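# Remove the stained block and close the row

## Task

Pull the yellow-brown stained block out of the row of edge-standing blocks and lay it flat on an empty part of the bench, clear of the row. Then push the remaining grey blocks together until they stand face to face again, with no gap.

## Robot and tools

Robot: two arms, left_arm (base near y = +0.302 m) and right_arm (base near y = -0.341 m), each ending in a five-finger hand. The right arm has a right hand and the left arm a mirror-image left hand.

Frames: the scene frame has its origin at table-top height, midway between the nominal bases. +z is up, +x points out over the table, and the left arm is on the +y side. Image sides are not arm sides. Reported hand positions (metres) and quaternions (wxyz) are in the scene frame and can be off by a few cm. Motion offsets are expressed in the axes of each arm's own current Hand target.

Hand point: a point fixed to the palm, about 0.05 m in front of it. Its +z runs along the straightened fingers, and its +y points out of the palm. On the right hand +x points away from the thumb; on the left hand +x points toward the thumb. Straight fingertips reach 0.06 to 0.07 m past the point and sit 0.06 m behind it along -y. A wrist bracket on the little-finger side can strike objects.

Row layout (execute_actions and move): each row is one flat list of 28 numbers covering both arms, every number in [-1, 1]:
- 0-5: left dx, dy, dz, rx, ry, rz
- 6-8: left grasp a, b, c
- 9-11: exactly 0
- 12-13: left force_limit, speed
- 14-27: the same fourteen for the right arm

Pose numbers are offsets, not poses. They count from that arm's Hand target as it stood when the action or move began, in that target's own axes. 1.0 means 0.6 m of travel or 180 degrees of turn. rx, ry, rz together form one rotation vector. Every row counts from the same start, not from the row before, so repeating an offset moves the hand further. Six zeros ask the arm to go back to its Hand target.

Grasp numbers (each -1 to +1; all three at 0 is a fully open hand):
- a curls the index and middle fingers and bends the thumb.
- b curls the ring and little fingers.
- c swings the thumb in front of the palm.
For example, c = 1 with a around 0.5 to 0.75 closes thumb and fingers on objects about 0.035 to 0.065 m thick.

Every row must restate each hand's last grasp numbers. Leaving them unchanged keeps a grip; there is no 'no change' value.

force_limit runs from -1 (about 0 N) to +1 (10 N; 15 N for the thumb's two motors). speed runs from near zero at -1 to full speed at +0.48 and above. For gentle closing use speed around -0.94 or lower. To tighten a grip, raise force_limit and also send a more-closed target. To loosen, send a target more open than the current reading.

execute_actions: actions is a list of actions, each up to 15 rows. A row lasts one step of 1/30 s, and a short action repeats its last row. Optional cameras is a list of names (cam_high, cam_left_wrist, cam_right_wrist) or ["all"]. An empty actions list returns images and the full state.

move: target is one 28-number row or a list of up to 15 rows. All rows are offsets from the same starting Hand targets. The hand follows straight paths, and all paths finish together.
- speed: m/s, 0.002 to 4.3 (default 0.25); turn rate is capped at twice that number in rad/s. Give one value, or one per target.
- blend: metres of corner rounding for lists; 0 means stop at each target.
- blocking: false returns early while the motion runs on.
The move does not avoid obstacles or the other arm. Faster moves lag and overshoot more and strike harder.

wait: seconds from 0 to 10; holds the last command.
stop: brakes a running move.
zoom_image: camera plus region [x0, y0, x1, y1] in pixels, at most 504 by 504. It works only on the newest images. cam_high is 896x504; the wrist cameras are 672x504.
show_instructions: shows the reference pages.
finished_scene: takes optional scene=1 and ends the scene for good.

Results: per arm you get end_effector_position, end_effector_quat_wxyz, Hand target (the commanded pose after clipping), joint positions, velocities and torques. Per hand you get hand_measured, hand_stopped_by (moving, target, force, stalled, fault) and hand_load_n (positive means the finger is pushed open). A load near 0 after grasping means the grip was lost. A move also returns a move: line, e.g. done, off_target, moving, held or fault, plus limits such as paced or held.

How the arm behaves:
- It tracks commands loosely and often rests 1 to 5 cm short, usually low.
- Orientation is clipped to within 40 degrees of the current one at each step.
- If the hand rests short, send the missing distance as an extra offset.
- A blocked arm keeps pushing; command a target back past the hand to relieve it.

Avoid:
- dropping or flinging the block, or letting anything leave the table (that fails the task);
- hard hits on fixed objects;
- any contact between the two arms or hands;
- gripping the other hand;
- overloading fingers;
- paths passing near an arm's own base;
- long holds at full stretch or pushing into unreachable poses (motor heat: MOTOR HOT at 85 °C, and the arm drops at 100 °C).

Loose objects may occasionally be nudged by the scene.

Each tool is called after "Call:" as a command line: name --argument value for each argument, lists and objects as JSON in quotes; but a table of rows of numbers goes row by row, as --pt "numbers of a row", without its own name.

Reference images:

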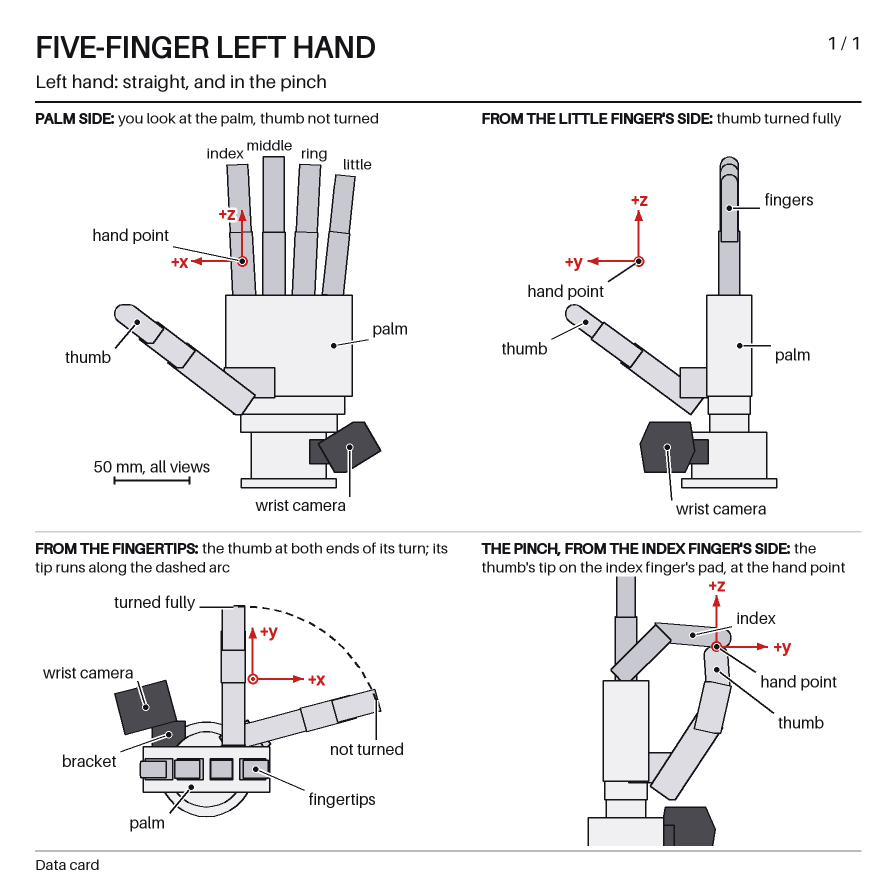

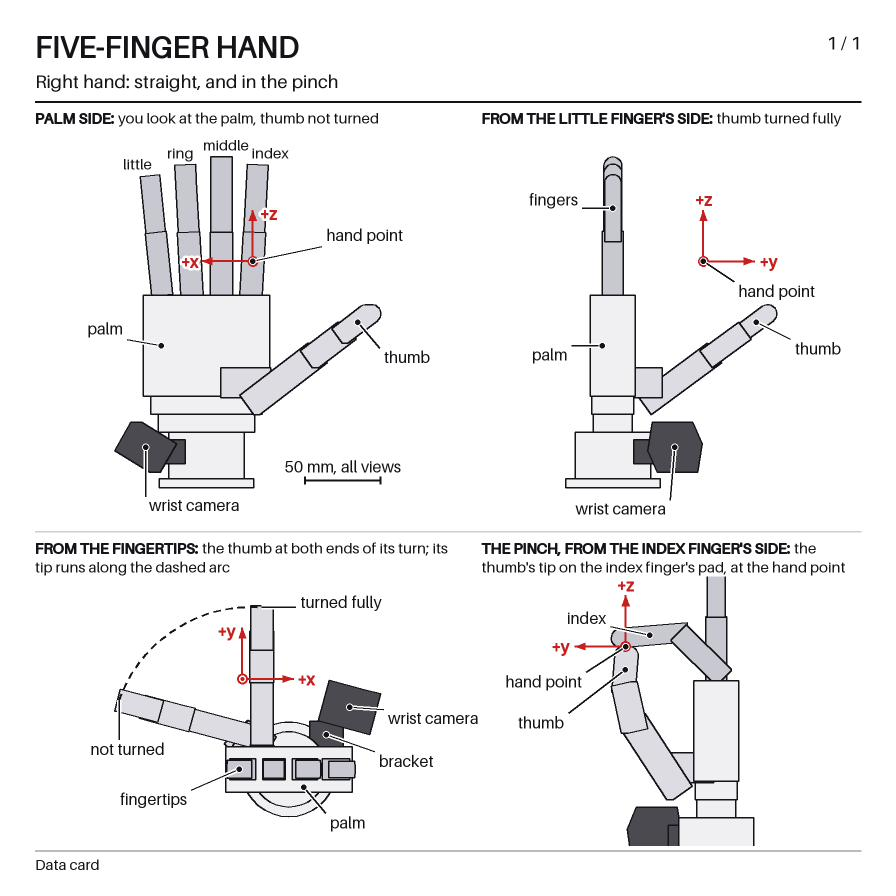

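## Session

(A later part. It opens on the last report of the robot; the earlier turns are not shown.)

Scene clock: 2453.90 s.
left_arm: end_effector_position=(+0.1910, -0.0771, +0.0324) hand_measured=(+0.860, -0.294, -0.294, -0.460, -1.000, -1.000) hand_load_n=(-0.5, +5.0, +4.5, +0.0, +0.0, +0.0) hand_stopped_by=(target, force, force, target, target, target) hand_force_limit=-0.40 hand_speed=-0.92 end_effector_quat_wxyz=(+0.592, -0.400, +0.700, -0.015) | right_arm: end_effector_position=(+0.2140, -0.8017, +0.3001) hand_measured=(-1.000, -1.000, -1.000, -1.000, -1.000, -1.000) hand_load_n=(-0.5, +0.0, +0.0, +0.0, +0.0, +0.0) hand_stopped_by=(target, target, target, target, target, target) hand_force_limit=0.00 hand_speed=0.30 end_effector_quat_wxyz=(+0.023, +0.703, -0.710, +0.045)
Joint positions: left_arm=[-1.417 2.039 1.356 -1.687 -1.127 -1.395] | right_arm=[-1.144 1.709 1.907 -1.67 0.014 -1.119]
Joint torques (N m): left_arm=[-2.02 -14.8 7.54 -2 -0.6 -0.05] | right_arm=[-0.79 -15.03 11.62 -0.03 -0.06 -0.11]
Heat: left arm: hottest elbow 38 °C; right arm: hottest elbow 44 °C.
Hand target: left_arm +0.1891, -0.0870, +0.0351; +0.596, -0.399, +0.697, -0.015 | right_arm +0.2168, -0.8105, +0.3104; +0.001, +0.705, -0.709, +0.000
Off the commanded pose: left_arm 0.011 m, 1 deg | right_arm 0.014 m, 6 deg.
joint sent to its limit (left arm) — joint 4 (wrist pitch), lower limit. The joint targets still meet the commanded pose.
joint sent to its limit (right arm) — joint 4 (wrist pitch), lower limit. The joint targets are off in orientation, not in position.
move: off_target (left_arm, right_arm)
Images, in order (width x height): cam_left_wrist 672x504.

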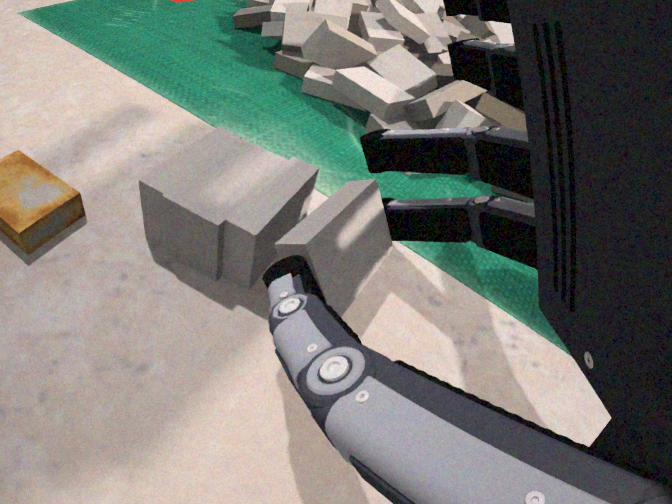

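Call:
move --target '[-0.0013,0.0155,0.0117,-0.0182,-0.011,-0.0064,0.39,-0.4,0.93,0,0,0,-0.4,-0.92,0,0,0,0,0,0,0,0,0,0,0,0,0,0.3]' --speed 0.04 --cameras '["cam_left_wrist"]'

Call:
zoom_image --camera "cam_left_wrist" --region '[100, 140, 400, 370]'

Scene clock: 2483.40 s.
left_arm: end_effector_position=(+0.1863, -0.0751, +0.0279) hand_measured=(+0.860, -0.294, -0.294, -0.460, -1.000, -1.000) hand_load_n=(-0.5, +5.0, +4.5, +0.0, +0.0, +0.0) hand_stopped_by=(target, force, force, target, target, target) hand_force_limit=-0.40 hand_speed=-0.92 end_effector_quat_wxyz=(+0.582, -0.420, +0.696, -0.011) | right_arm: end_effector_position=(+0.2140, -0.8017, +0.3001) hand_measured=(-1.000, -1.000, -1.000, -1.000, -1.000, -1.000) hand_load_n=(+0.0, +0.0, +0.0, +0.0, +0.0, +0.0) hand_stopped_by=(target, target, target, target, target, target) hand_force_limit=0.00 hand_speed=0.30 end_effector_quat_wxyz=(+0.023, +0.703, -0.710, +0.045)
Joint positions: left_arm=[-1.416 2.039 1.356 -1.687 -1.09 -1.419] | right_arm=[-1.144 1.709 1.907 -1.67 0.014 -1.119]
Joint torques (N m): left_arm=[-0.85 -14.68 6.56 -1.95 -0.59 -0.05] | right_arm=[-0.79 -15.03 11.64 -0.02 -0.06 -0.11]
Heat: left arm: hottest elbow 38 °C; right arm: hottest elbow 44 °C.
Hand target: left_arm +0.1900, -0.0770, +0.0290; +0.596, -0.423, +0.683, +0.005 | right_arm +0.2168, -0.8105, +0.3104; +0.001, +0.705, -0.709, +0.000
Off the commanded pose: left_arm 0.004 m, 3 deg | right_arm 0.014 m, 6 deg.
joint sent to its limit (left arm) — joint 4 (wrist pitch), lower limit. The joint targets still meet the commanded pose.
joint sent to its limit (right arm) — joint 4 (wrist pitch), lower limit. The joint targets are off in orientation, not in position.
move: off_target (left_arm, right_arm)
Images, in order (width x height): cam_left_wrist 672x504.

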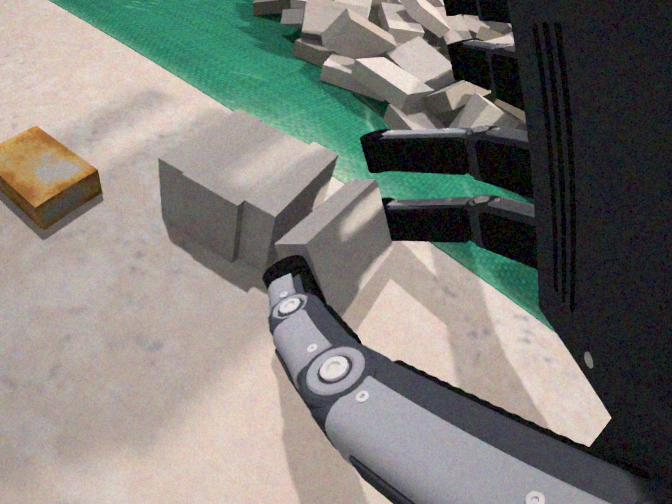

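Scaled by 1.680 from the camera's 672x504 image, which has a finer 960x720 frame.

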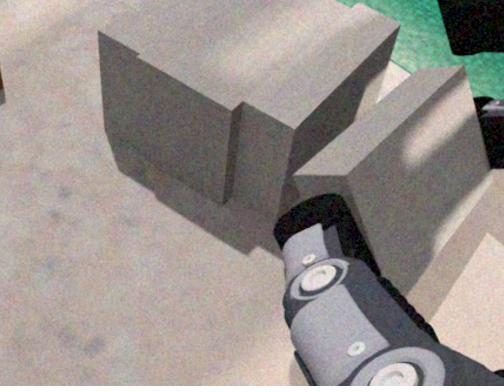

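Call:
move --target '[0.0008,0.001,0.0193,0,0,0,0.39,-0.4,0.93,0,0,0,-0.4,-0.92,0,0,0,0,0,0,0,0,0,0,0,0,0,0.3]' --speed 0.04 --cameras '["cam_left_wrist"]'

Call:
zoom_image --camera "cam_left_wrist" --region '[100, 140, 400, 370]'

Scene clock: 2497.63 s.
left_arm: end_effector_position=(+0.1954, -0.0713, +0.0256) hand_measured=(+0.860, -0.294, -0.294, -0.460, -1.000, -1.000) hand_load_n=(-0.5, +4.5, +5.0, +0.0, +0.0, +0.0) hand_stopped_by=(target, force, force, target, target, target) hand_force_limit=-0.40 hand_speed=-0.92 end_effector_quat_wxyz=(+0.586, -0.425, +0.690, -0.007) | right_arm: end_effector_position=(+0.2140, -0.8017, +0.3001) hand_measured=(-1.000, -1.000, -1.000, -1.000, -1.000, -1.000) hand_load_n=(+0.0, +0.0, +0.0, +0.0, +0.0, +0.0) hand_stopped_by=(target, target, target, target, target, target) hand_force_limit=0.00 hand_speed=0.30 end_effector_quat_wxyz=(+0.023, +0.703, -0.710, +0.045)
Joint positions: left_arm=[-1.395 2.046 1.356 -1.687 -1.1 -1.429] | right_arm=[-1.144 1.709 1.907 -1.67 0.014 -1.119]
Joint torques (N m): left_arm=[-0.79 -14.8 6.08 -1.92 -0.74 -0.04] | right_arm=[-0.85 -15.03 11.62 -0.02 -0.06 -0.11]
Heat: left arm: hottest elbow 38 °C; right arm: hottest elbow 44 °C.
Hand target: left_arm +0.1990, -0.0710, +0.0251; +0.596, -0.423, +0.683, +0.005 | right_arm +0.2168, -0.8105, +0.3104; +0.001, +0.705, -0.709, +0.000
Off the commanded pose: left_arm 0.004 m, 2 deg | right_arm 0.014 m, 6 deg.
joint sent to its limit (left arm) — joint 4 (wrist pitch), lower limit. The joint targets still meet the commanded pose.
joint sent to its limit (right arm) — joint 4 (wrist pitch), lower limit. The joint targets are off in orientation, not in position.
move: off_target (right_arm)
Images, in order (width x height): cam_left_wrist 672x504.

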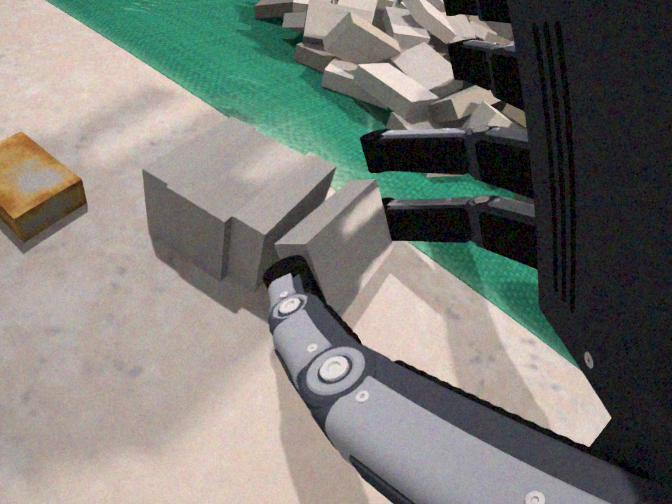

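Scaled by 1.680 from the camera's 672x504 image, which has a finer 960x720 frame.

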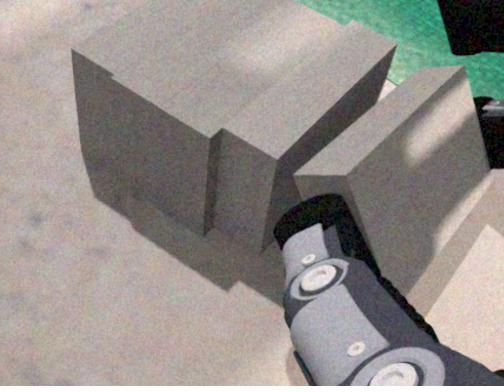

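Call:
move --pt "0.0041 0.0025 0.0015 0 0 0 0.39 -0.4 0.93 0 0 0 -0.4 -0.92 0 0 0 0 0 0 0 0 0 0 0 0 0 0.3" --pt "0.0041 0.0025 0.0015 0 0 0 0.3 -0.4 0.93 0 0 0 -0.4 -0.85 0 0 0 0 0 0 0 0 0 0 0 0 0 0.3" --speed 0.03 --cameras '["cam_left_wrist"]'

Call:
zoom_image --camera "cam_left_wrist" --region '[100, 140, 400, 370]'

Scene clock: 2507.23 s.
left_arm: end_effector_position=(+0.1957, -0.0706, +0.0240) hand_measured=(+0.860, -0.330, -0.320, -0.640, -1.000, -1.000) hand_load_n=(+0.0, +0.0, +0.0, +0.0, +0.0, +0.0) hand_stopped_by=(target, target, target, target, target, target) hand_force_limit=-0.40 hand_speed=-0.85 end_effector_quat_wxyz=(+0.588, -0.423, +0.690, -0.006) | right_arm: end_effector_position=(+0.2140, -0.8017, +0.3001) hand_measured=(-1.000, -1.000, -1.000, -1.000, -1.000, -1.000) hand_load_n=(+0.0, +0.0, +0.0, +0.0, -0.5, +0.0) hand_stopped_by=(target, target, target, target, target, target) hand_force_limit=0.00 hand_speed=0.30 end_effector_quat_wxyz=(+0.023, +0.703, -0.710, +0.045)
Joint positions: left_arm=[-1.395 2.052 1.356 -1.691 -1.102 -1.434] | right_arm=[-1.144 1.709 1.907 -1.67 0.014 -1.119]
Joint torques (N m): left_arm=[-0.44 -14.51 6.13 -1.83 -0.62 -0.05] | right_arm=[-0.85 -15.03 11.62 -0.05 -0.06 -0.11]
Heat: left arm: hottest elbow 38 °C; right arm: hottest elbow 44 °C.
Hand target: left_arm +0.1990, -0.0710, +0.0220; +0.596, -0.423, +0.683, +0.005 | right_arm +0.2168, -0.8105, +0.3104; +0.001, +0.705, -0.709, +0.000
Off the commanded pose: left_arm 0.004 m, 2 deg | right_arm 0.014 m, 6 deg.
joint sent to its limit (left arm) — joint 4 (wrist pitch), lower limit. The joint targets still meet the commanded pose.
joint sent to its limit (right arm) — joint 4 (wrist pitch), lower limit. The joint targets are off in orientation, not in position.
move: off_target (right_arm)
Images, in order (width x height): cam_left_wrist 672x504.

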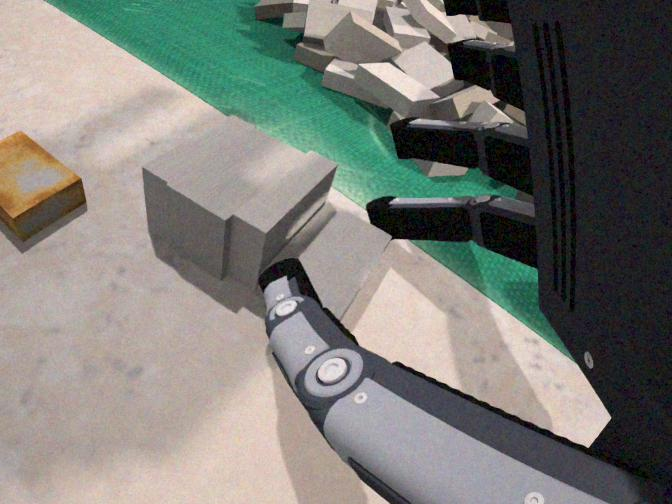

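Scaled by 1.680 from the camera's 672x504 image, which has a finer 960x720 frame.

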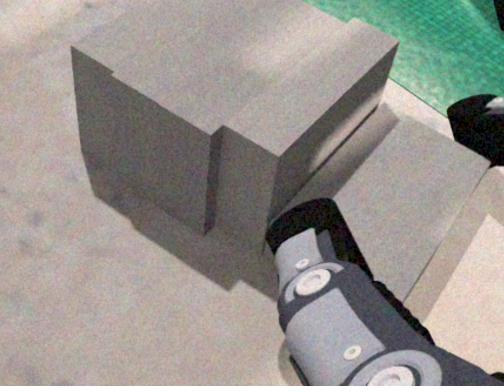

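Call:
zoom_image --camera "cam_left_wrist" --region '[240, 150, 410, 310]'

Scaled by 2.965 from the camera's 672x504 image, which has a finer 960x720 frame.

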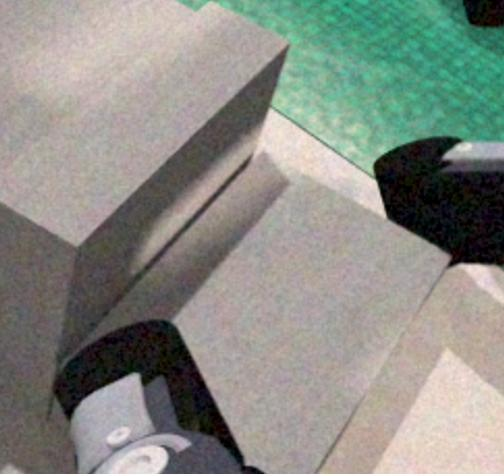

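Call:
move --target '[0,0,0,0,0,0,0.395,-0.4,0.93,0,0,0,-0.4,-0.9,0,0,0,0,0,0,0,0,0,0,0,0,0,0.3]' --speed 0.03 --cameras '["cam_left_wrist"]'

Call:
zoom_image --camera "cam_left_wrist" --region '[240, 150, 410, 310]'

Scene clock: 2589.30 s.
left_arm: end_effector_position=(+0.1959, -0.0707, +0.0241) hand_measured=(+0.860, -0.258, -0.130, -0.450, -1.000, -1.000) hand_load_n=(+0.0, +0.0, +0.0, +0.0, +0.0, +0.0) hand_stopped_by=(target, target, target, target, target, target) hand_force_limit=-0.40 hand_speed=-0.90 end_effector_quat_wxyz=(+0.588, -0.423, +0.690, -0.007) | right_arm: end_effector_position=(+0.2140, -0.8017, +0.3001) hand_measured=(-1.000, -1.000, -1.000, -1.000, -1.000, -1.000) hand_load_n=(+0.0, -0.5, +0.0, +0.0, +0.0, +0.0) hand_stopped_by=(target, target, target, target, target, target) hand_force_limit=0.00 hand_speed=0.30 end_effector_quat_wxyz=(+0.023, +0.703, -0.710, +0.045)
Joint positions: left_arm=[-1.395 2.052 1.356 -1.691 -1.104 -1.434] | right_arm=[-1.144 1.709 1.907 -1.67 0.014 -1.119]
Joint torques (N m): left_arm=[-1.08 -14.27 6.19 -1.83 -0.57 -0.04] | right_arm=[-0.97 -14.97 11.62 -0.05 -0.06 -0.11]
Heat: left arm: hottest elbow 36 °C; right arm: hottest elbow 44 °C.
Hand target: left_arm +0.1990, -0.0710, +0.0220; +0.596, -0.423, +0.683, +0.005 | right_arm +0.2168, -0.8105, +0.3104; +0.001, +0.705, -0.709, +0.000
Off the commanded pose: left_arm 0.004 m, 2 deg | right_arm 0.014 m, 6 deg.
joint sent to its limit (left arm) — joint 4 (wrist pitch), lower limit. The joint targets still meet the commanded pose.
joint sent to its limit (right arm) — joint 4 (wrist pitch), lower limit. The joint targets are off in orientation, not in position.
move: off_target (right_arm)
Images, in order (width x height): cam_left_wrist 672x504.

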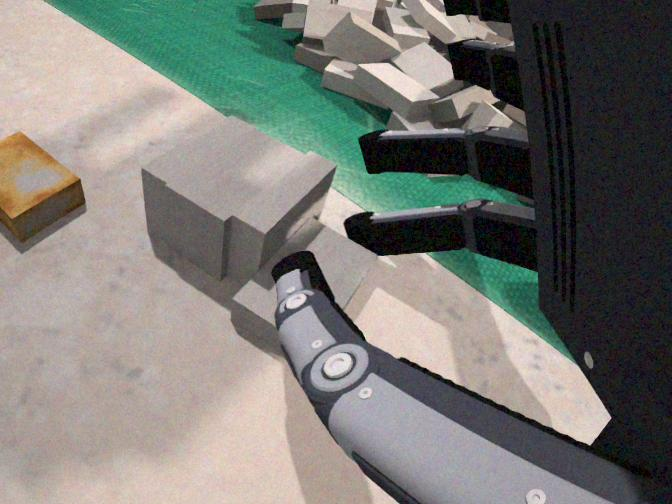

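Scaled by 2.965 from the camera's 672x504 image, which has a finer 960x720 frame.

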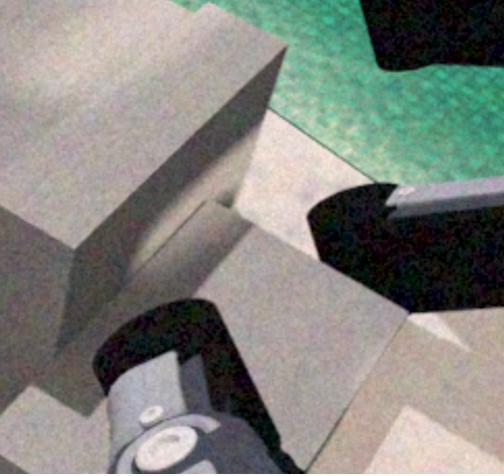

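Call:
move --pt "0.0082 0.005 0.0029 0 0 0 0.395 -0.4 0.93 0 0 0 -0.4 -0.9 0 0 0 0 0 0 0 0 0 0 0 0 0 0.3" --pt "0.0097 0.05 -0.0783 0 0 0 0.395 -0.4 0.93 0 0 0 -0.4 -0.9 0 0 0 0 0 0 0 0 0 0 0 0 0 0.3" --speed 0.05 --cameras '["cam_left_wrist"]'

Scene clock: 2639.80 s.
left_arm: end_effector_position=(+0.1550, -0.0791, +0.0221) hand_measured=(+0.860, -0.258, -0.130, -0.450, -1.000, -1.000) hand_load_n=(+0.0, +0.0, +2.5, +0.0, +0.0, +0.0) hand_stopped_by=(target, target, target, target, target, target) hand_force_limit=-0.40 hand_speed=-0.90 end_effector_quat_wxyz=(+0.576, -0.416, +0.704, -0.014) | right_arm: end_effector_position=(+0.2140, -0.8017, +0.3001) hand_measured=(-1.000, -1.000, -1.000, -1.000, -1.000, -1.000) hand_load_n=(+0.0, +0.0, +0.0, +0.0, +0.0, +0.0) hand_stopped_by=(target, target, target, target, target, target) hand_force_limit=0.00 hand_speed=0.30 end_effector_quat_wxyz=(+0.023, +0.703, -0.710, +0.045)
Joint positions: left_arm=[-1.479 2.045 1.35 -1.71 -1.045 -1.463] | right_arm=[-1.144 1.709 1.907 -1.67 0.014 -1.119]
Joint torques (N m): left_arm=[-2.37 -15.03 4.46 -1.07 0.29 -0.17] | right_arm=[-0.85 -15.03 11.63 -0.06 -0.06 -0.11]
Heat: left arm: hottest elbow 36 °C; right arm: hottest elbow 44 °C.
Hand target: left_arm +0.1439, -0.0791, +0.0160; +0.596, -0.423, +0.683, +0.005 | right_arm +0.2168, -0.8105, +0.3104; +0.001, +0.705, -0.709, +0.000
Off the commanded pose: left_arm 0.013 m, 4 deg | right_arm 0.014 m, 6 deg.
joint read past its limit (left arm) — joint 4 (wrist pitch), lower limit.
joint sent to its limit (left arm) — joint 4 (wrist pitch), lower limit. The joint targets are off in orientation, not in position.
joint sent to its limit (right arm) — joint 4 (wrist pitch), lower limit. The joint targets are off in orientation, not in position.
move: off_target (left_arm, right_arm)
Images, in order (width x height): cam_left_wrist 672x504.

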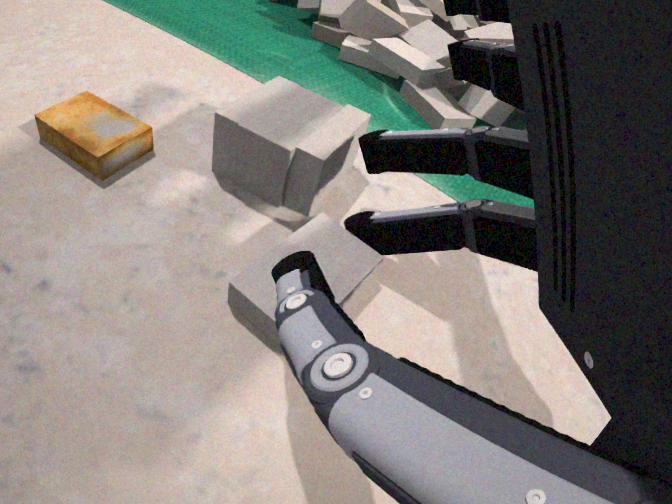

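Call:
move --target '[0.0237,0.0117,-0.0863,0,0.0417,-0.0722,0.395,-0.4,0.93,0,0,0,-0.4,-0.9,0,0,0,0,0,0,0,0,0,0,0,0,0,0.3]' --speed 0.06 --cameras '["cam_left_wrist"]'

Scene clock: 2669.60 s.
left_arm: end_effector_position=(+0.1086, -0.1045, +0.0227) hand_measured=(+0.860, -0.258, -0.130, -0.450, -1.000, -1.000) hand_load_n=(-3.5, -1.5, +2.0, +0.0, +0.0, +0.0) hand_stopped_by=(target, target, target, target, target, target) hand_force_limit=-0.40 hand_speed=-0.90 end_effector_quat_wxyz=(+0.544, -0.488, +0.677, -0.090) | right_arm: end_effector_position=(+0.2140, -0.8017, +0.3001) hand_measured=(-1.000, -1.000, -1.000, -1.000, -1.000, -1.000) hand_load_n=(+0.0, +0.0, +0.0, +0.0, +0.0, +0.0) hand_stopped_by=(target, target, target, target, target, target) hand_force_limit=0.00 hand_speed=0.30 end_effector_quat_wxyz=(+0.023, +0.703, -0.710, +0.045)
Joint positions: left_arm=[-1.578 2.011 1.35 -1.71 -0.971 -1.683] | right_arm=[-1.144 1.709 1.907 -1.67 0.014 -1.119]
Joint torques (N m): left_arm=[-2.32 -14.56 5.63 -1.16 0.13 -0.34] | right_arm=[-0.79 -14.97 11.64 -0.05 -0.06 -0.11]
Heat: left arm: hottest elbow 35 °C; right arm: hottest elbow 44 °C.
Hand target: left_arm +0.0988, -0.1092, +0.0159; +0.547, -0.497, +0.668, -0.090 | right_arm +0.2168, -0.8105, +0.3104; +0.001, +0.705, -0.709, +0.000
Off the commanded pose: left_arm 0.013 m, 2 deg | right_arm 0.014 m, 6 deg.
joint read past its limit (left arm) — joint 4 (wrist pitch), lower limit.
joint sent to its limit (left arm) — joint 4 (wrist pitch), lower limit. The joint targets still meet the commanded pose.
joint sent to its limit (right arm) — joint 4 (wrist pitch), lower limit. The joint targets are off in orientation, not in position.
move: off_target (left_arm, right_arm)
Images, in order (width x height): cam_left_wrist 672x504.

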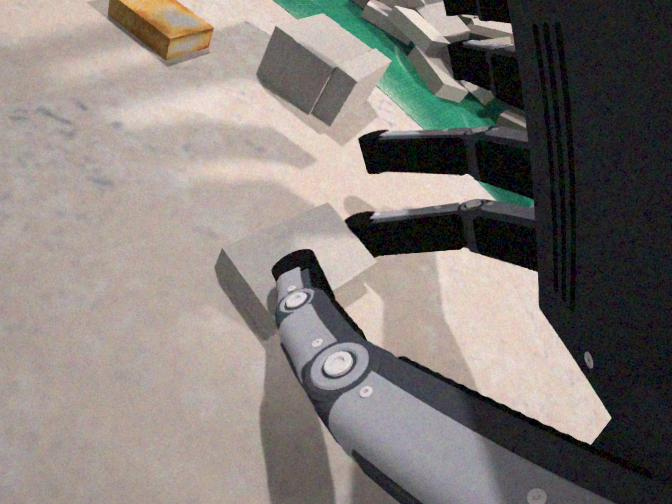

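Call:
move --pt "-0.0374 -0.0387 -0.0225 0 0 0 0.1 -1 0.93 0 0 0 -0.4 -0.3 0 0 0 0 0 0 0 0 0 0 0 0 0 0.3" --pt "-0.0488 -0.0285 -0.0383 0.0475 0.1795 -0.1527 0.1 -1 0.93 0 0 0 -0.4 -0.3 0 0 0 0 0 0 0 0 0 0 0 0 0 0.3" --speed 0.12 --cameras '["cam_left_wrist"]'

Scene clock: 2752.40 s.
left_arm: end_effector_position=(+0.0904, -0.1017, +0.0507) hand_measured=(+0.860, -0.300, -0.600, -1.000, -1.000, -1.000) hand_load_n=(+0.0, +0.0, +0.0, +0.0, +0.0, +0.0) hand_stopped_by=(target, target, target, target, target, target) hand_force_limit=-0.40 hand_speed=-0.30 end_effector_quat_wxyz=(+0.347, -0.555, +0.648, -0.390) | right_arm: end_effector_position=(+0.2140, -0.8017, +0.3001) hand_measured=(-1.000, -1.000, -1.000, -1.000, -1.000, -1.000) hand_load_n=(+0.0, +0.0, +0.0, +0.0, +0.0, +0.0) hand_stopped_by=(target, target, target, target, target, target) hand_force_limit=0.00 hand_speed=0.30 end_effector_quat_wxyz=(+0.023, +0.703, -0.710, +0.045)
Joint positions: left_arm=[-1.66 1.482 0.779 -0.755 -1.094 -1.425] | right_arm=[-1.144 1.709 1.907 -1.67 0.014 -1.119]
Joint torques (N m): left_arm=[-2.08 -10.11 5.94 0.76 -0.82 0.08] | right_arm=[-0.85 -15.03 11.62 -0.08 -0.06 -0.11]
Heat: left arm: hottest elbow 35 °C; right arm: hottest elbow 44 °C.
Hand target: left_arm +0.0870, -0.1049, +0.0547; +0.340, -0.553, +0.649, -0.397 | right_arm +0.2168, -0.8105, +0.3104; +0.001, +0.705, -0.709, +0.000
Off the commanded pose: left_arm 0.006 m, 1 deg | right_arm 0.014 m, 6 deg.
joint sent to its limit (right arm) — joint 4 (wrist pitch), lower limit. The joint targets are off in orientation, not in position.
move: off_target (right_arm)
Images, in order (width x height): cam_left_wrist 672x504.

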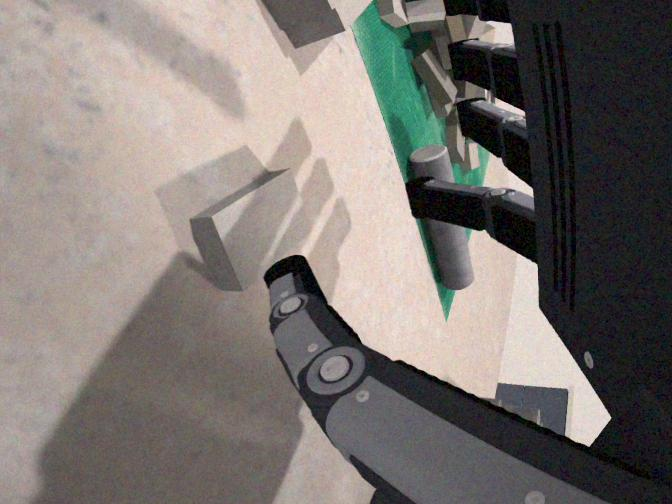

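Call:
move --target '[-0.005,0.0327,0.0077,0,0.0198,0.0101,0.1,-1,0.93,0,0,0,-0.4,-0.3,0,0,0,0,0,0,0,0,0,0,0,0,0,0.3]' --speed 0.08 --cameras '["cam_left_wrist"]'

Call:
zoom_image --camera "cam_left_wrist" --region '[180, 120, 430, 330]'

Scene clock: 2778.30 s.
left_arm: end_effector_position=(+0.0864, -0.0978, +0.0316) hand_measured=(+0.860, -0.300, -0.600, -1.000, -1.000, -1.000) hand_load_n=(+0.0, +0.0, +0.0, +0.0, +0.0, -0.5) hand_stopped_by=(target, target, target, target, target, target) hand_force_limit=-0.40 hand_speed=-0.30 end_effector_quat_wxyz=(+0.333, -0.532, +0.667, -0.402) | right_arm: end_effector_position=(+0.2140, -0.8017, +0.3001) hand_measured=(-1.000, -1.000, -1.000, -1.000, -1.000, -1.000) hand_load_n=(+0.0, +0.0, +0.0, +0.0, +0.0, +0.0) hand_stopped_by=(target, target, target, target, target, target) hand_force_limit=0.00 hand_speed=0.30 end_effector_quat_wxyz=(+0.023, +0.703, -0.710, +0.045)
Joint positions: left_arm=[-1.664 1.474 0.696 -0.557 -1.084 -1.285] | right_arm=[-1.144 1.709 1.907 -1.67 0.014 -1.119]
Joint torques (N m): left_arm=[-1.85 -9.76 5.71 0.9 -0.68 0.07] | right_arm=[-0.79 -15.03 11.64 -0.02 -0.06 -0.11]
Heat: left arm: hottest elbow 34 °C; right arm: hottest elbow 44 °C.
Hand target: left_arm +0.0828, -0.1012, +0.0352; +0.326, -0.531, +0.668, -0.408 | right_arm +0.2168, -0.8105, +0.3104; +0.001, +0.705, -0.709, +0.000
Off the commanded pose: left_arm 0.006 m, 1 deg | right_arm 0.014 m, 6 deg.
joint sent to its limit (right arm) — joint 4 (wrist pitch), lower limit. The joint targets are off in orientation, not in position.
move: off_target (right_arm)
Images, in order (width x height): cam_left_wrist 672x504.

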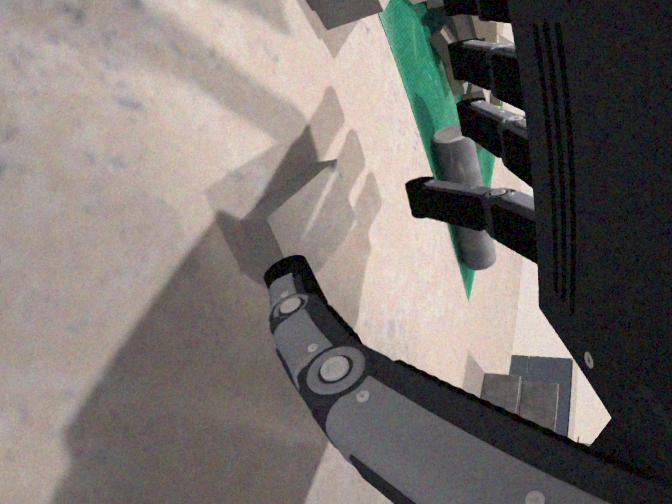

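Scaled by 2.016 from the camera's 672x504 image, which has a finer 960x720 frame.

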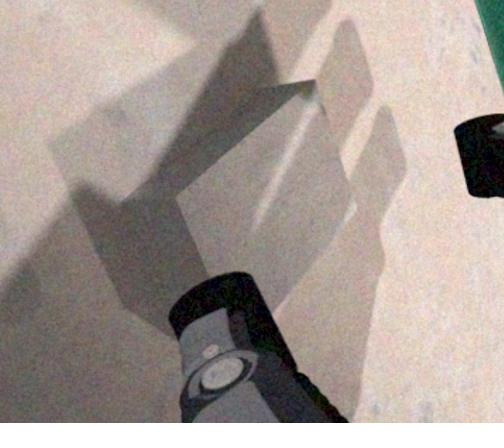

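Call:
execute_actions --actions '[]'

Call:
zoom_image --camera "cam_left_wrist" --region '[180, 120, 430, 330]'

Scene clock: 2807.93 s.
left_arm: end_effector_position=(+0.0864, -0.0977, +0.0316) hand_measured=(+0.860, -0.300, -0.600, -1.000, -1.000, -1.000) hand_load_n=(+0.5, +0.0, +0.0, +0.0, +0.0, +0.0) hand_stopped_by=(target, target, target, target, target, target) hand_force_limit=-0.40 hand_speed=-0.30 end_effector_quat_wxyz=(+0.333, -0.531, +0.667, -0.402) | right_arm: end_effector_position=(+0.2140, -0.8017, +0.3001) hand_measured=(-1.000, -1.000, -1.000, -1.000, -1.000, -1.000) hand_load_n=(+0.0, +0.0, +0.0, +0.0, +0.0, +0.0) hand_stopped_by=(target, target, target, target, target, target) hand_force_limit=0.00 hand_speed=0.30 end_effector_quat_wxyz=(+0.023, +0.703, -0.710, +0.045)
Joint positions: left_arm=[-1.664 1.474 0.696 -0.557 -1.084 -1.285] | right_arm=[-1.144 1.709 1.907 -1.67 0.014 -1.119]
Joint velocities: within noise
Joint torques (N m): left_arm=[-1.9 -9.52 5.64 0.99 -0.68 0.07] | right_arm=[-0.85 -14.86 11.63 -0.05 -0.06 -0.11]
Heat: left arm: hottest elbow 34 °C; right arm: hottest elbow 44 °C.
Hand target: left_arm +0.0828, -0.1012, +0.0352; +0.326, -0.531, +0.668, -0.408 | right_arm +0.2168, -0.8105, +0.3104; +0.001, +0.705, -0.709, +0.000
Off the commanded pose: left_arm 0.006 m, 1 deg | right_arm 0.014 m, 6 deg.

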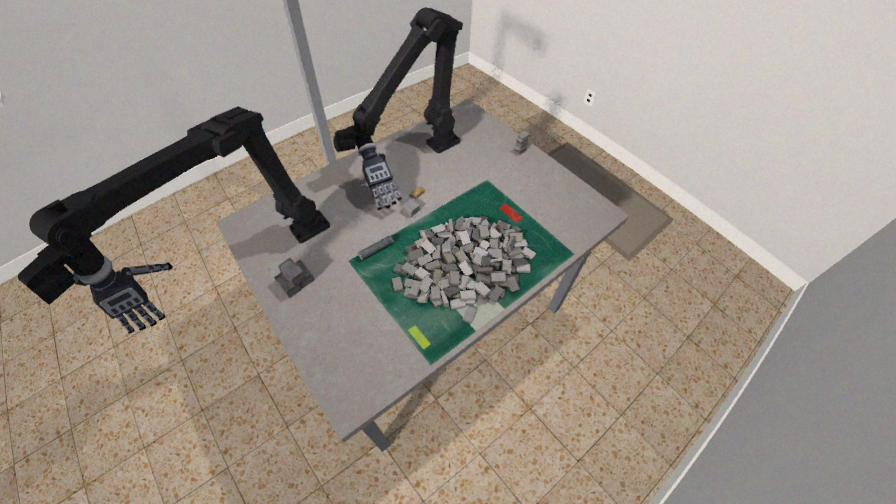

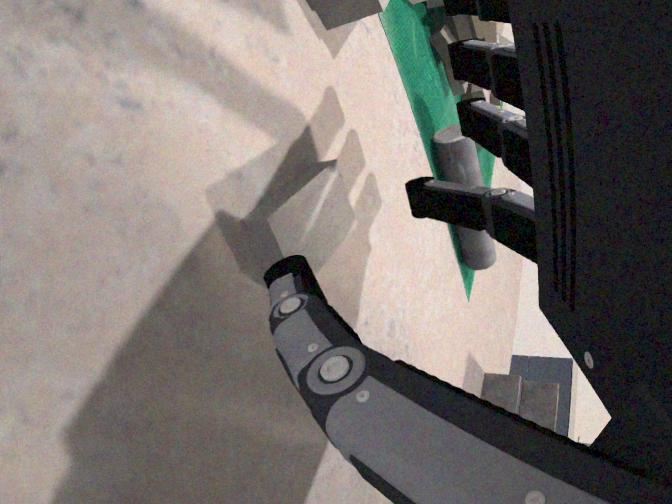

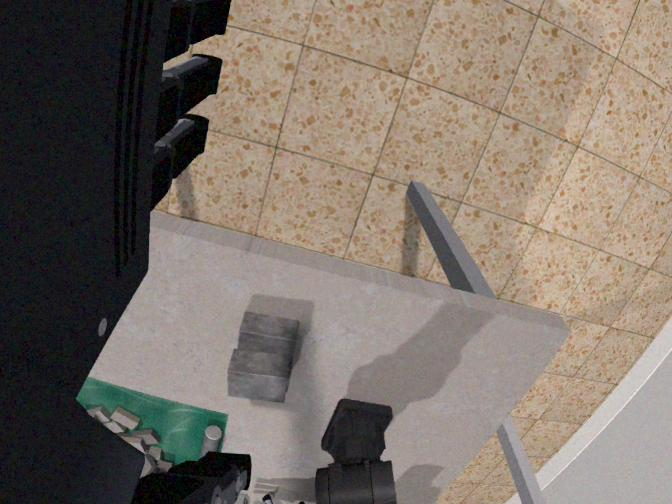

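Scaled by 2.016 from the camera's 672x504 image, which has a finer 960x720 frame.

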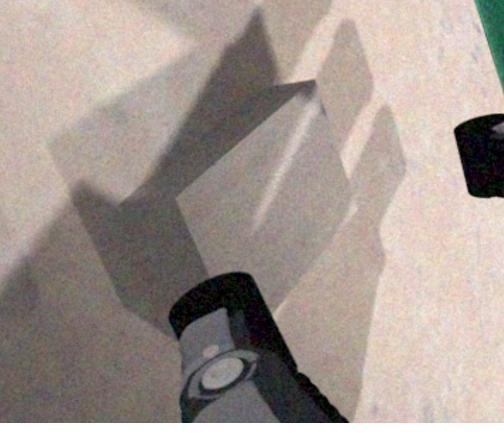

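Call:
move --target '[-0.0125, 0.0125, 0.002, 0,0,0, 0.1,-1,0.93,0,0,0,-0.4,-0.3, 0,0,0,0,0,0, 0,0,0,0,0,0,0,0.3]' --speed 0.08 --cameras '["cam_left_wrist"]'

Call:
zoom_image --camera "cam_left_wrist" --region '[180, 120, 430, 330]'

Scene clock: 2831.50 s.
left_arm: end_effector_position=(+0.0863, -0.0893, +0.0242) hand_measured=(+0.860, -0.300, -0.600, -1.000, -1.000, -1.000) hand_load_n=(+0.0, +0.0, +0.0, -0.5, +0.0, +0.0) hand_stopped_by=(target, target, target, target, target, target) hand_force_limit=-0.40 hand_speed=-0.30 end_effector_quat_wxyz=(+0.335, -0.529, +0.669, -0.400) | right_arm: end_effector_position=(+0.2140, -0.8017, +0.3001) hand_measured=(-1.000, -1.000, -1.000, -1.000, -1.000, -1.000) hand_load_n=(+0.0, -0.5, +0.0, +0.0, +0.0, +0.0) hand_stopped_by=(target, target, target, target, target, target) hand_force_limit=0.00 hand_speed=0.30 end_effector_quat_wxyz=(+0.023, +0.703, -0.710, +0.045)
Joint positions: left_arm=[-1.667 1.474 0.67 -0.537 -1.084 -1.285] | right_arm=[-1.144 1.709 1.907 -1.67 0.014 -1.119]
Joint torques (N m): left_arm=[-1.79 -9.64 5.56 0.91 -0.68 0] | right_arm=[-0.85 -15.03 11.62 -0.03 -0.06 -0.11]
Heat: left arm: hottest elbow 34 °C; right arm: hottest elbow 44 °C.
Hand target: left_arm +0.0822, -0.0935, +0.0281; +0.326, -0.531, +0.667, -0.409 | right_arm +0.2168, -0.8105, +0.3104; +0.001, +0.705, -0.709, +0.000
Off the commanded pose: left_arm 0.007 m, 1 deg | right_arm 0.014 m, 6 deg.
joint sent to its limit (right arm) — joint 4 (wrist pitch), lower limit. The joint targets are off in orientation, not in position.
move: off_target (right_arm)
Images, in order (width x height): cam_left_wrist 672x504.

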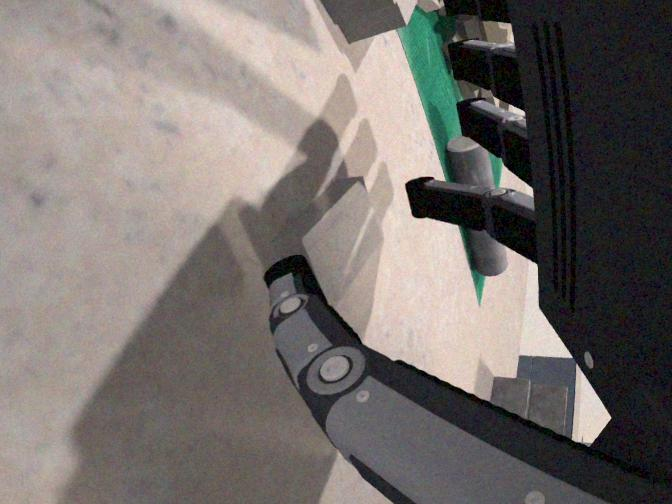

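Scaled by 2.016 from the camera's 672x504 image, which has a finer 960x720 frame.

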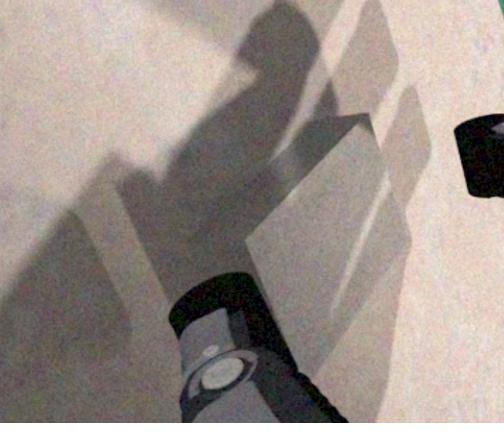

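Call:
move --target '[0.0135, 0.0041, 0.0077, 0,0,0, 0.1,-1,0.93,0,0,0,-0.4,-0.3, 0,0,0,0,0,0, 0,0,0,0,0,0,0,0.3]' --speed 0.08 --cameras '["cam_left_wrist"]'

Call:
zoom_image --camera "cam_left_wrist" --region '[180, 120, 430, 330]'

Scene clock: 2856.17 s.
left_arm: end_effector_position=(+0.0858, -0.0935, +0.0240) hand_measured=(+0.860, -0.300, -0.600, -1.000, -1.000, -1.000) hand_load_n=(+0.0, +0.0, +0.0, +0.0, +0.0, +0.0) hand_stopped_by=(target, target, target, target, target, target) hand_force_limit=-0.40 hand_speed=-0.30 end_effector_quat_wxyz=(+0.330, -0.532, +0.666, -0.405) | right_arm: end_effector_position=(+0.2140, -0.8017, +0.3001) hand_measured=(-1.000, -1.000, -1.000, -1.000, -1.000, -1.000) hand_load_n=(+0.0, +0.0, +0.0, +0.5, +0.0, +0.0) hand_stopped_by=(target, target, target, target, target, target) hand_force_limit=0.00 hand_speed=0.30 end_effector_quat_wxyz=(+0.023, +0.703, -0.710, +0.045)
Joint positions: left_arm=[-1.667 1.478 0.67 -0.514 -1.084 -1.282] | right_arm=[-1.144 1.709 1.907 -1.67 0.014 -1.119]
Joint torques (N m): left_arm=[-1.44 -7.65 6.9 1.01 -0.67 0.07] | right_arm=[-0.73 -15.03 11.6 -0.03 -0.07 -0.11]
Heat: left arm: hottest elbow 35 °C; right arm: hottest elbow 44 °C.
Hand target: left_arm +0.0833, -0.1020, +0.0237; +0.326, -0.531, +0.667, -0.409 | right_arm +0.2168, -0.8105, +0.3104; +0.001, +0.705, -0.709, +0.000
Off the commanded pose: left_arm 0.009 m, 1 deg | right_arm 0.014 m, 6 deg.
joint sent to its limit (right arm) — joint 4 (wrist pitch), lower limit. The joint targets are off in orientation, not in position.
move: off_target (right_arm)
Images, in order (width x height): cam_left_wrist 672x504.

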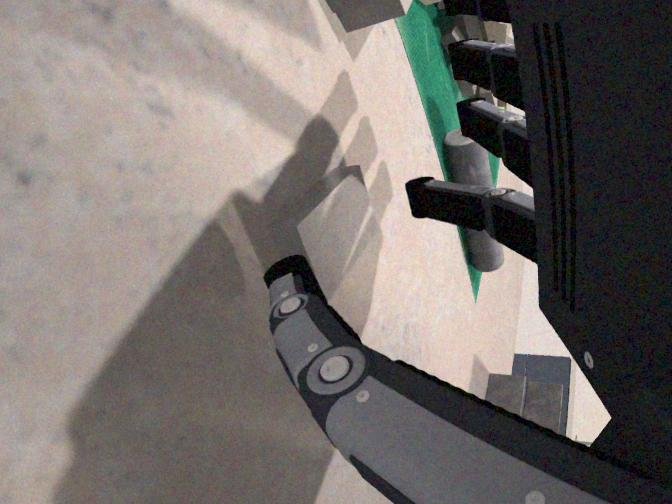

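Scaled by 2.016 from the camera's 672x504 image, which has a finer 960x720 frame.

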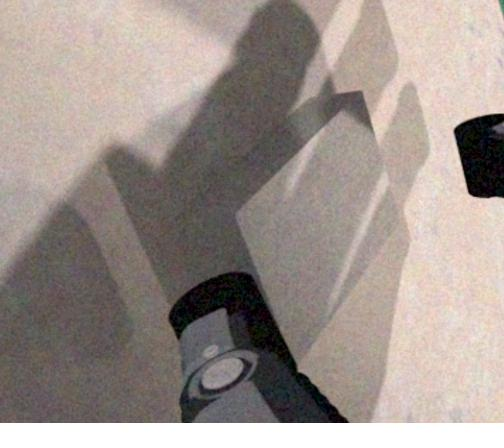

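Call:
move --target '[0.0095, 0.0055, 0.0085, 0,0,0, 0.1,-1,0.93,0,0,0,-0.4,-0.3, 0,0,0,0,0,0, 0,0,0,0,0,0,0,0.3]' --speed 0.08 --cameras '["cam_left_wrist"]'

Call:
zoom_image --camera "cam_left_wrist" --region '[180, 120, 430, 330]'

Scene clock: 2860.90 s.
left_arm: end_effector_position=(+0.0853, -0.0956, +0.0164) hand_measured=(+0.860, -0.300, -0.600, -1.000, -1.000, -1.000) hand_load_n=(-1.0, -0.5, +0.0, -0.5, +0.0, +0.0) hand_stopped_by=(target, target, target, target, target, target) hand_force_limit=-0.40 hand_speed=-0.30 end_effector_quat_wxyz=(+0.332, -0.527, +0.670, -0.403) | right_arm: end_effector_position=(+0.2140, -0.8017, +0.3001) hand_measured=(-1.000, -1.000, -1.000, -1.000, -1.000, -1.000) hand_load_n=(+0.0, +0.0, +0.0, +0.0, +0.0, +0.0) hand_stopped_by=(target, target, target, target, target, target) hand_force_limit=0.00 hand_speed=0.30 end_effector_quat_wxyz=(+0.023, +0.703, -0.710, +0.045)
Joint positions: left_arm=[-1.667 1.502 0.67 -0.488 -1.082 -1.266] | right_arm=[-1.144 1.709 1.907 -1.67 0.014 -1.119]
Joint torques (N m): left_arm=[-1.08 -7.88 7.42 1.1 -0.66 0.07] | right_arm=[-0.91 -15.09 11.63 -0.05 -0.06 -0.11]
Heat: left arm: hottest elbow 35 °C; right arm: hottest elbow 44 °C.
Hand target: left_arm +0.0850, -0.1082, +0.0184; +0.326, -0.531, +0.668, -0.408 | right_arm +0.2168, -0.8105, +0.3104; +0.001, +0.705, -0.709, +0.000
Off the commanded pose: left_arm 0.013 m, 1 deg | right_arm 0.014 m, 6 deg.
joint sent to its limit (right arm) — joint 4 (wrist pitch), lower limit. The joint targets are off in orientation, not in position.
move: off_target (left_arm, right_arm)
Images, in order (width x height): cam_left_wrist 672x504.

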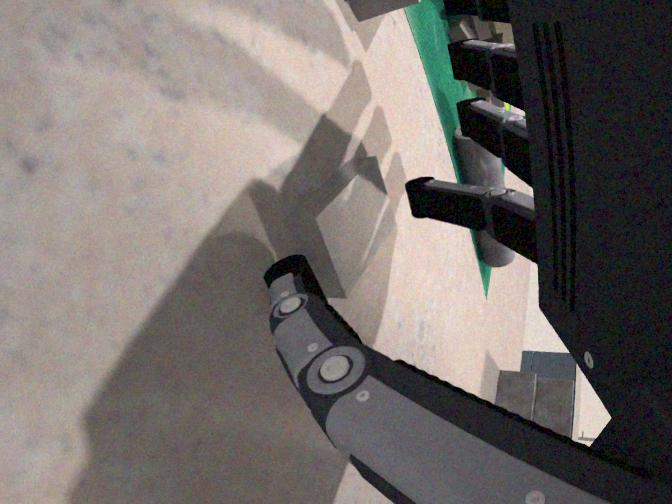

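Scaled by 2.016 from the camera's 672x504 image, which has a finer 960x720 frame.

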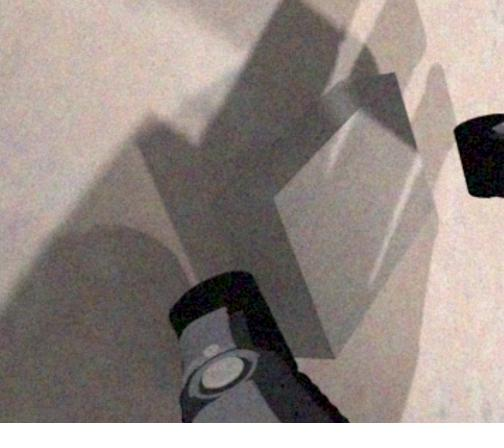

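Call:
move --target '[0, 0.006, 0.0067, 0,0,0, 0.1,-1,0.93,0,0,0,-0.4,-0.3, 0,0,0,0,0,0, 0,0,0,0,0,0,0,0.3]' --speed 0.06 --cameras '["cam_left_wrist"]'

Call:
zoom_image --camera "cam_left_wrist" --region '[180, 120, 430, 330]'

Scene clock: 2872.17 s.
left_arm: end_effector_position=(+0.0852, -0.0995, +0.0162) hand_measured=(+0.860, -0.300, -0.600, -1.000, -1.000, -1.000) hand_load_n=(-2.0, -1.5, +0.0, +0.0, +0.0, +0.0) hand_stopped_by=(target, target, target, target, target, target) hand_force_limit=-0.40 hand_speed=-0.30 end_effector_quat_wxyz=(+0.329, -0.526, +0.670, -0.408) | right_arm: end_effector_position=(+0.2140, -0.8017, +0.3001) hand_measured=(-1.000, -1.000, -1.000, -1.000, -1.000, -1.000) hand_load_n=(+0.0, +0.0, +0.0, +0.0, +0.0, +0.0) hand_stopped_by=(target, target, target, target, target, target) hand_force_limit=0.00 hand_speed=0.30 end_effector_quat_wxyz=(+0.023, +0.703, -0.710, +0.045)
Joint positions: left_arm=[-1.667 1.506 0.67 -0.462 -1.084 -1.251] | right_arm=[-1.144 1.709 1.907 -1.67 0.014 -1.119]
Joint torques (N m): left_arm=[-0.5 -7.06 6.97 1.2 -0.54 -0.02] | right_arm=[-0.79 -15.03 11.64 -0.03 -0.06 -0.11]
Heat: left arm: hottest elbow 35 °C; right arm: hottest elbow 44 °C.
Hand target: left_arm +0.0869, -0.1086, +0.0134; +0.326, -0.531, +0.667, -0.409 | right_arm +0.2168, -0.8105, +0.3104; +0.001, +0.705, -0.709, +0.000
Off the commanded pose: left_arm 0.010 m, 1 deg | right_arm 0.014 m, 6 deg.
joint sent to its limit (right arm) — joint 4 (wrist pitch), lower limit. The joint targets are off in orientation, not in position.
move: off_target (right_arm)
Images, in order (width x height): cam_left_wrist 672x504.

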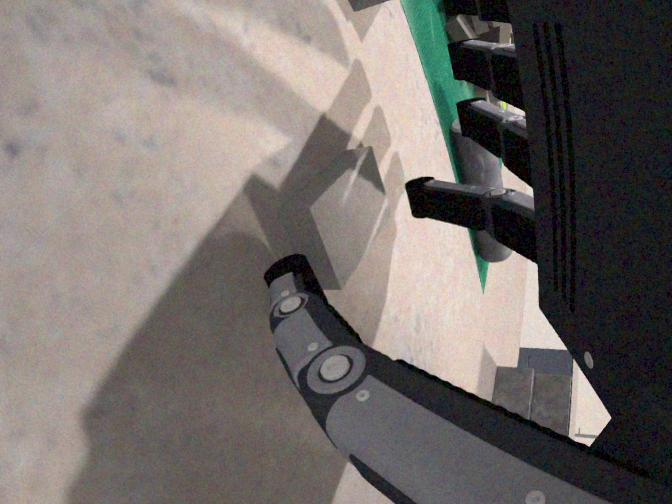

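Scaled by 2.016 from the camera's 672x504 image, which has a finer 960x720 frame.

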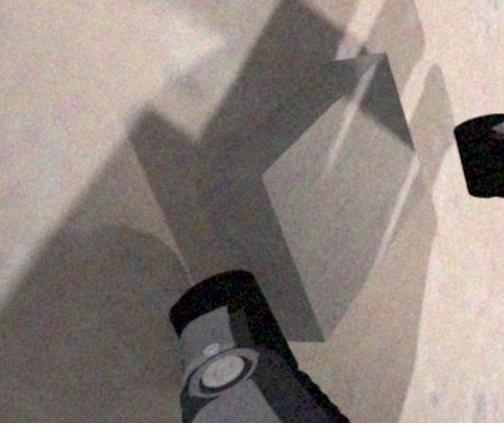

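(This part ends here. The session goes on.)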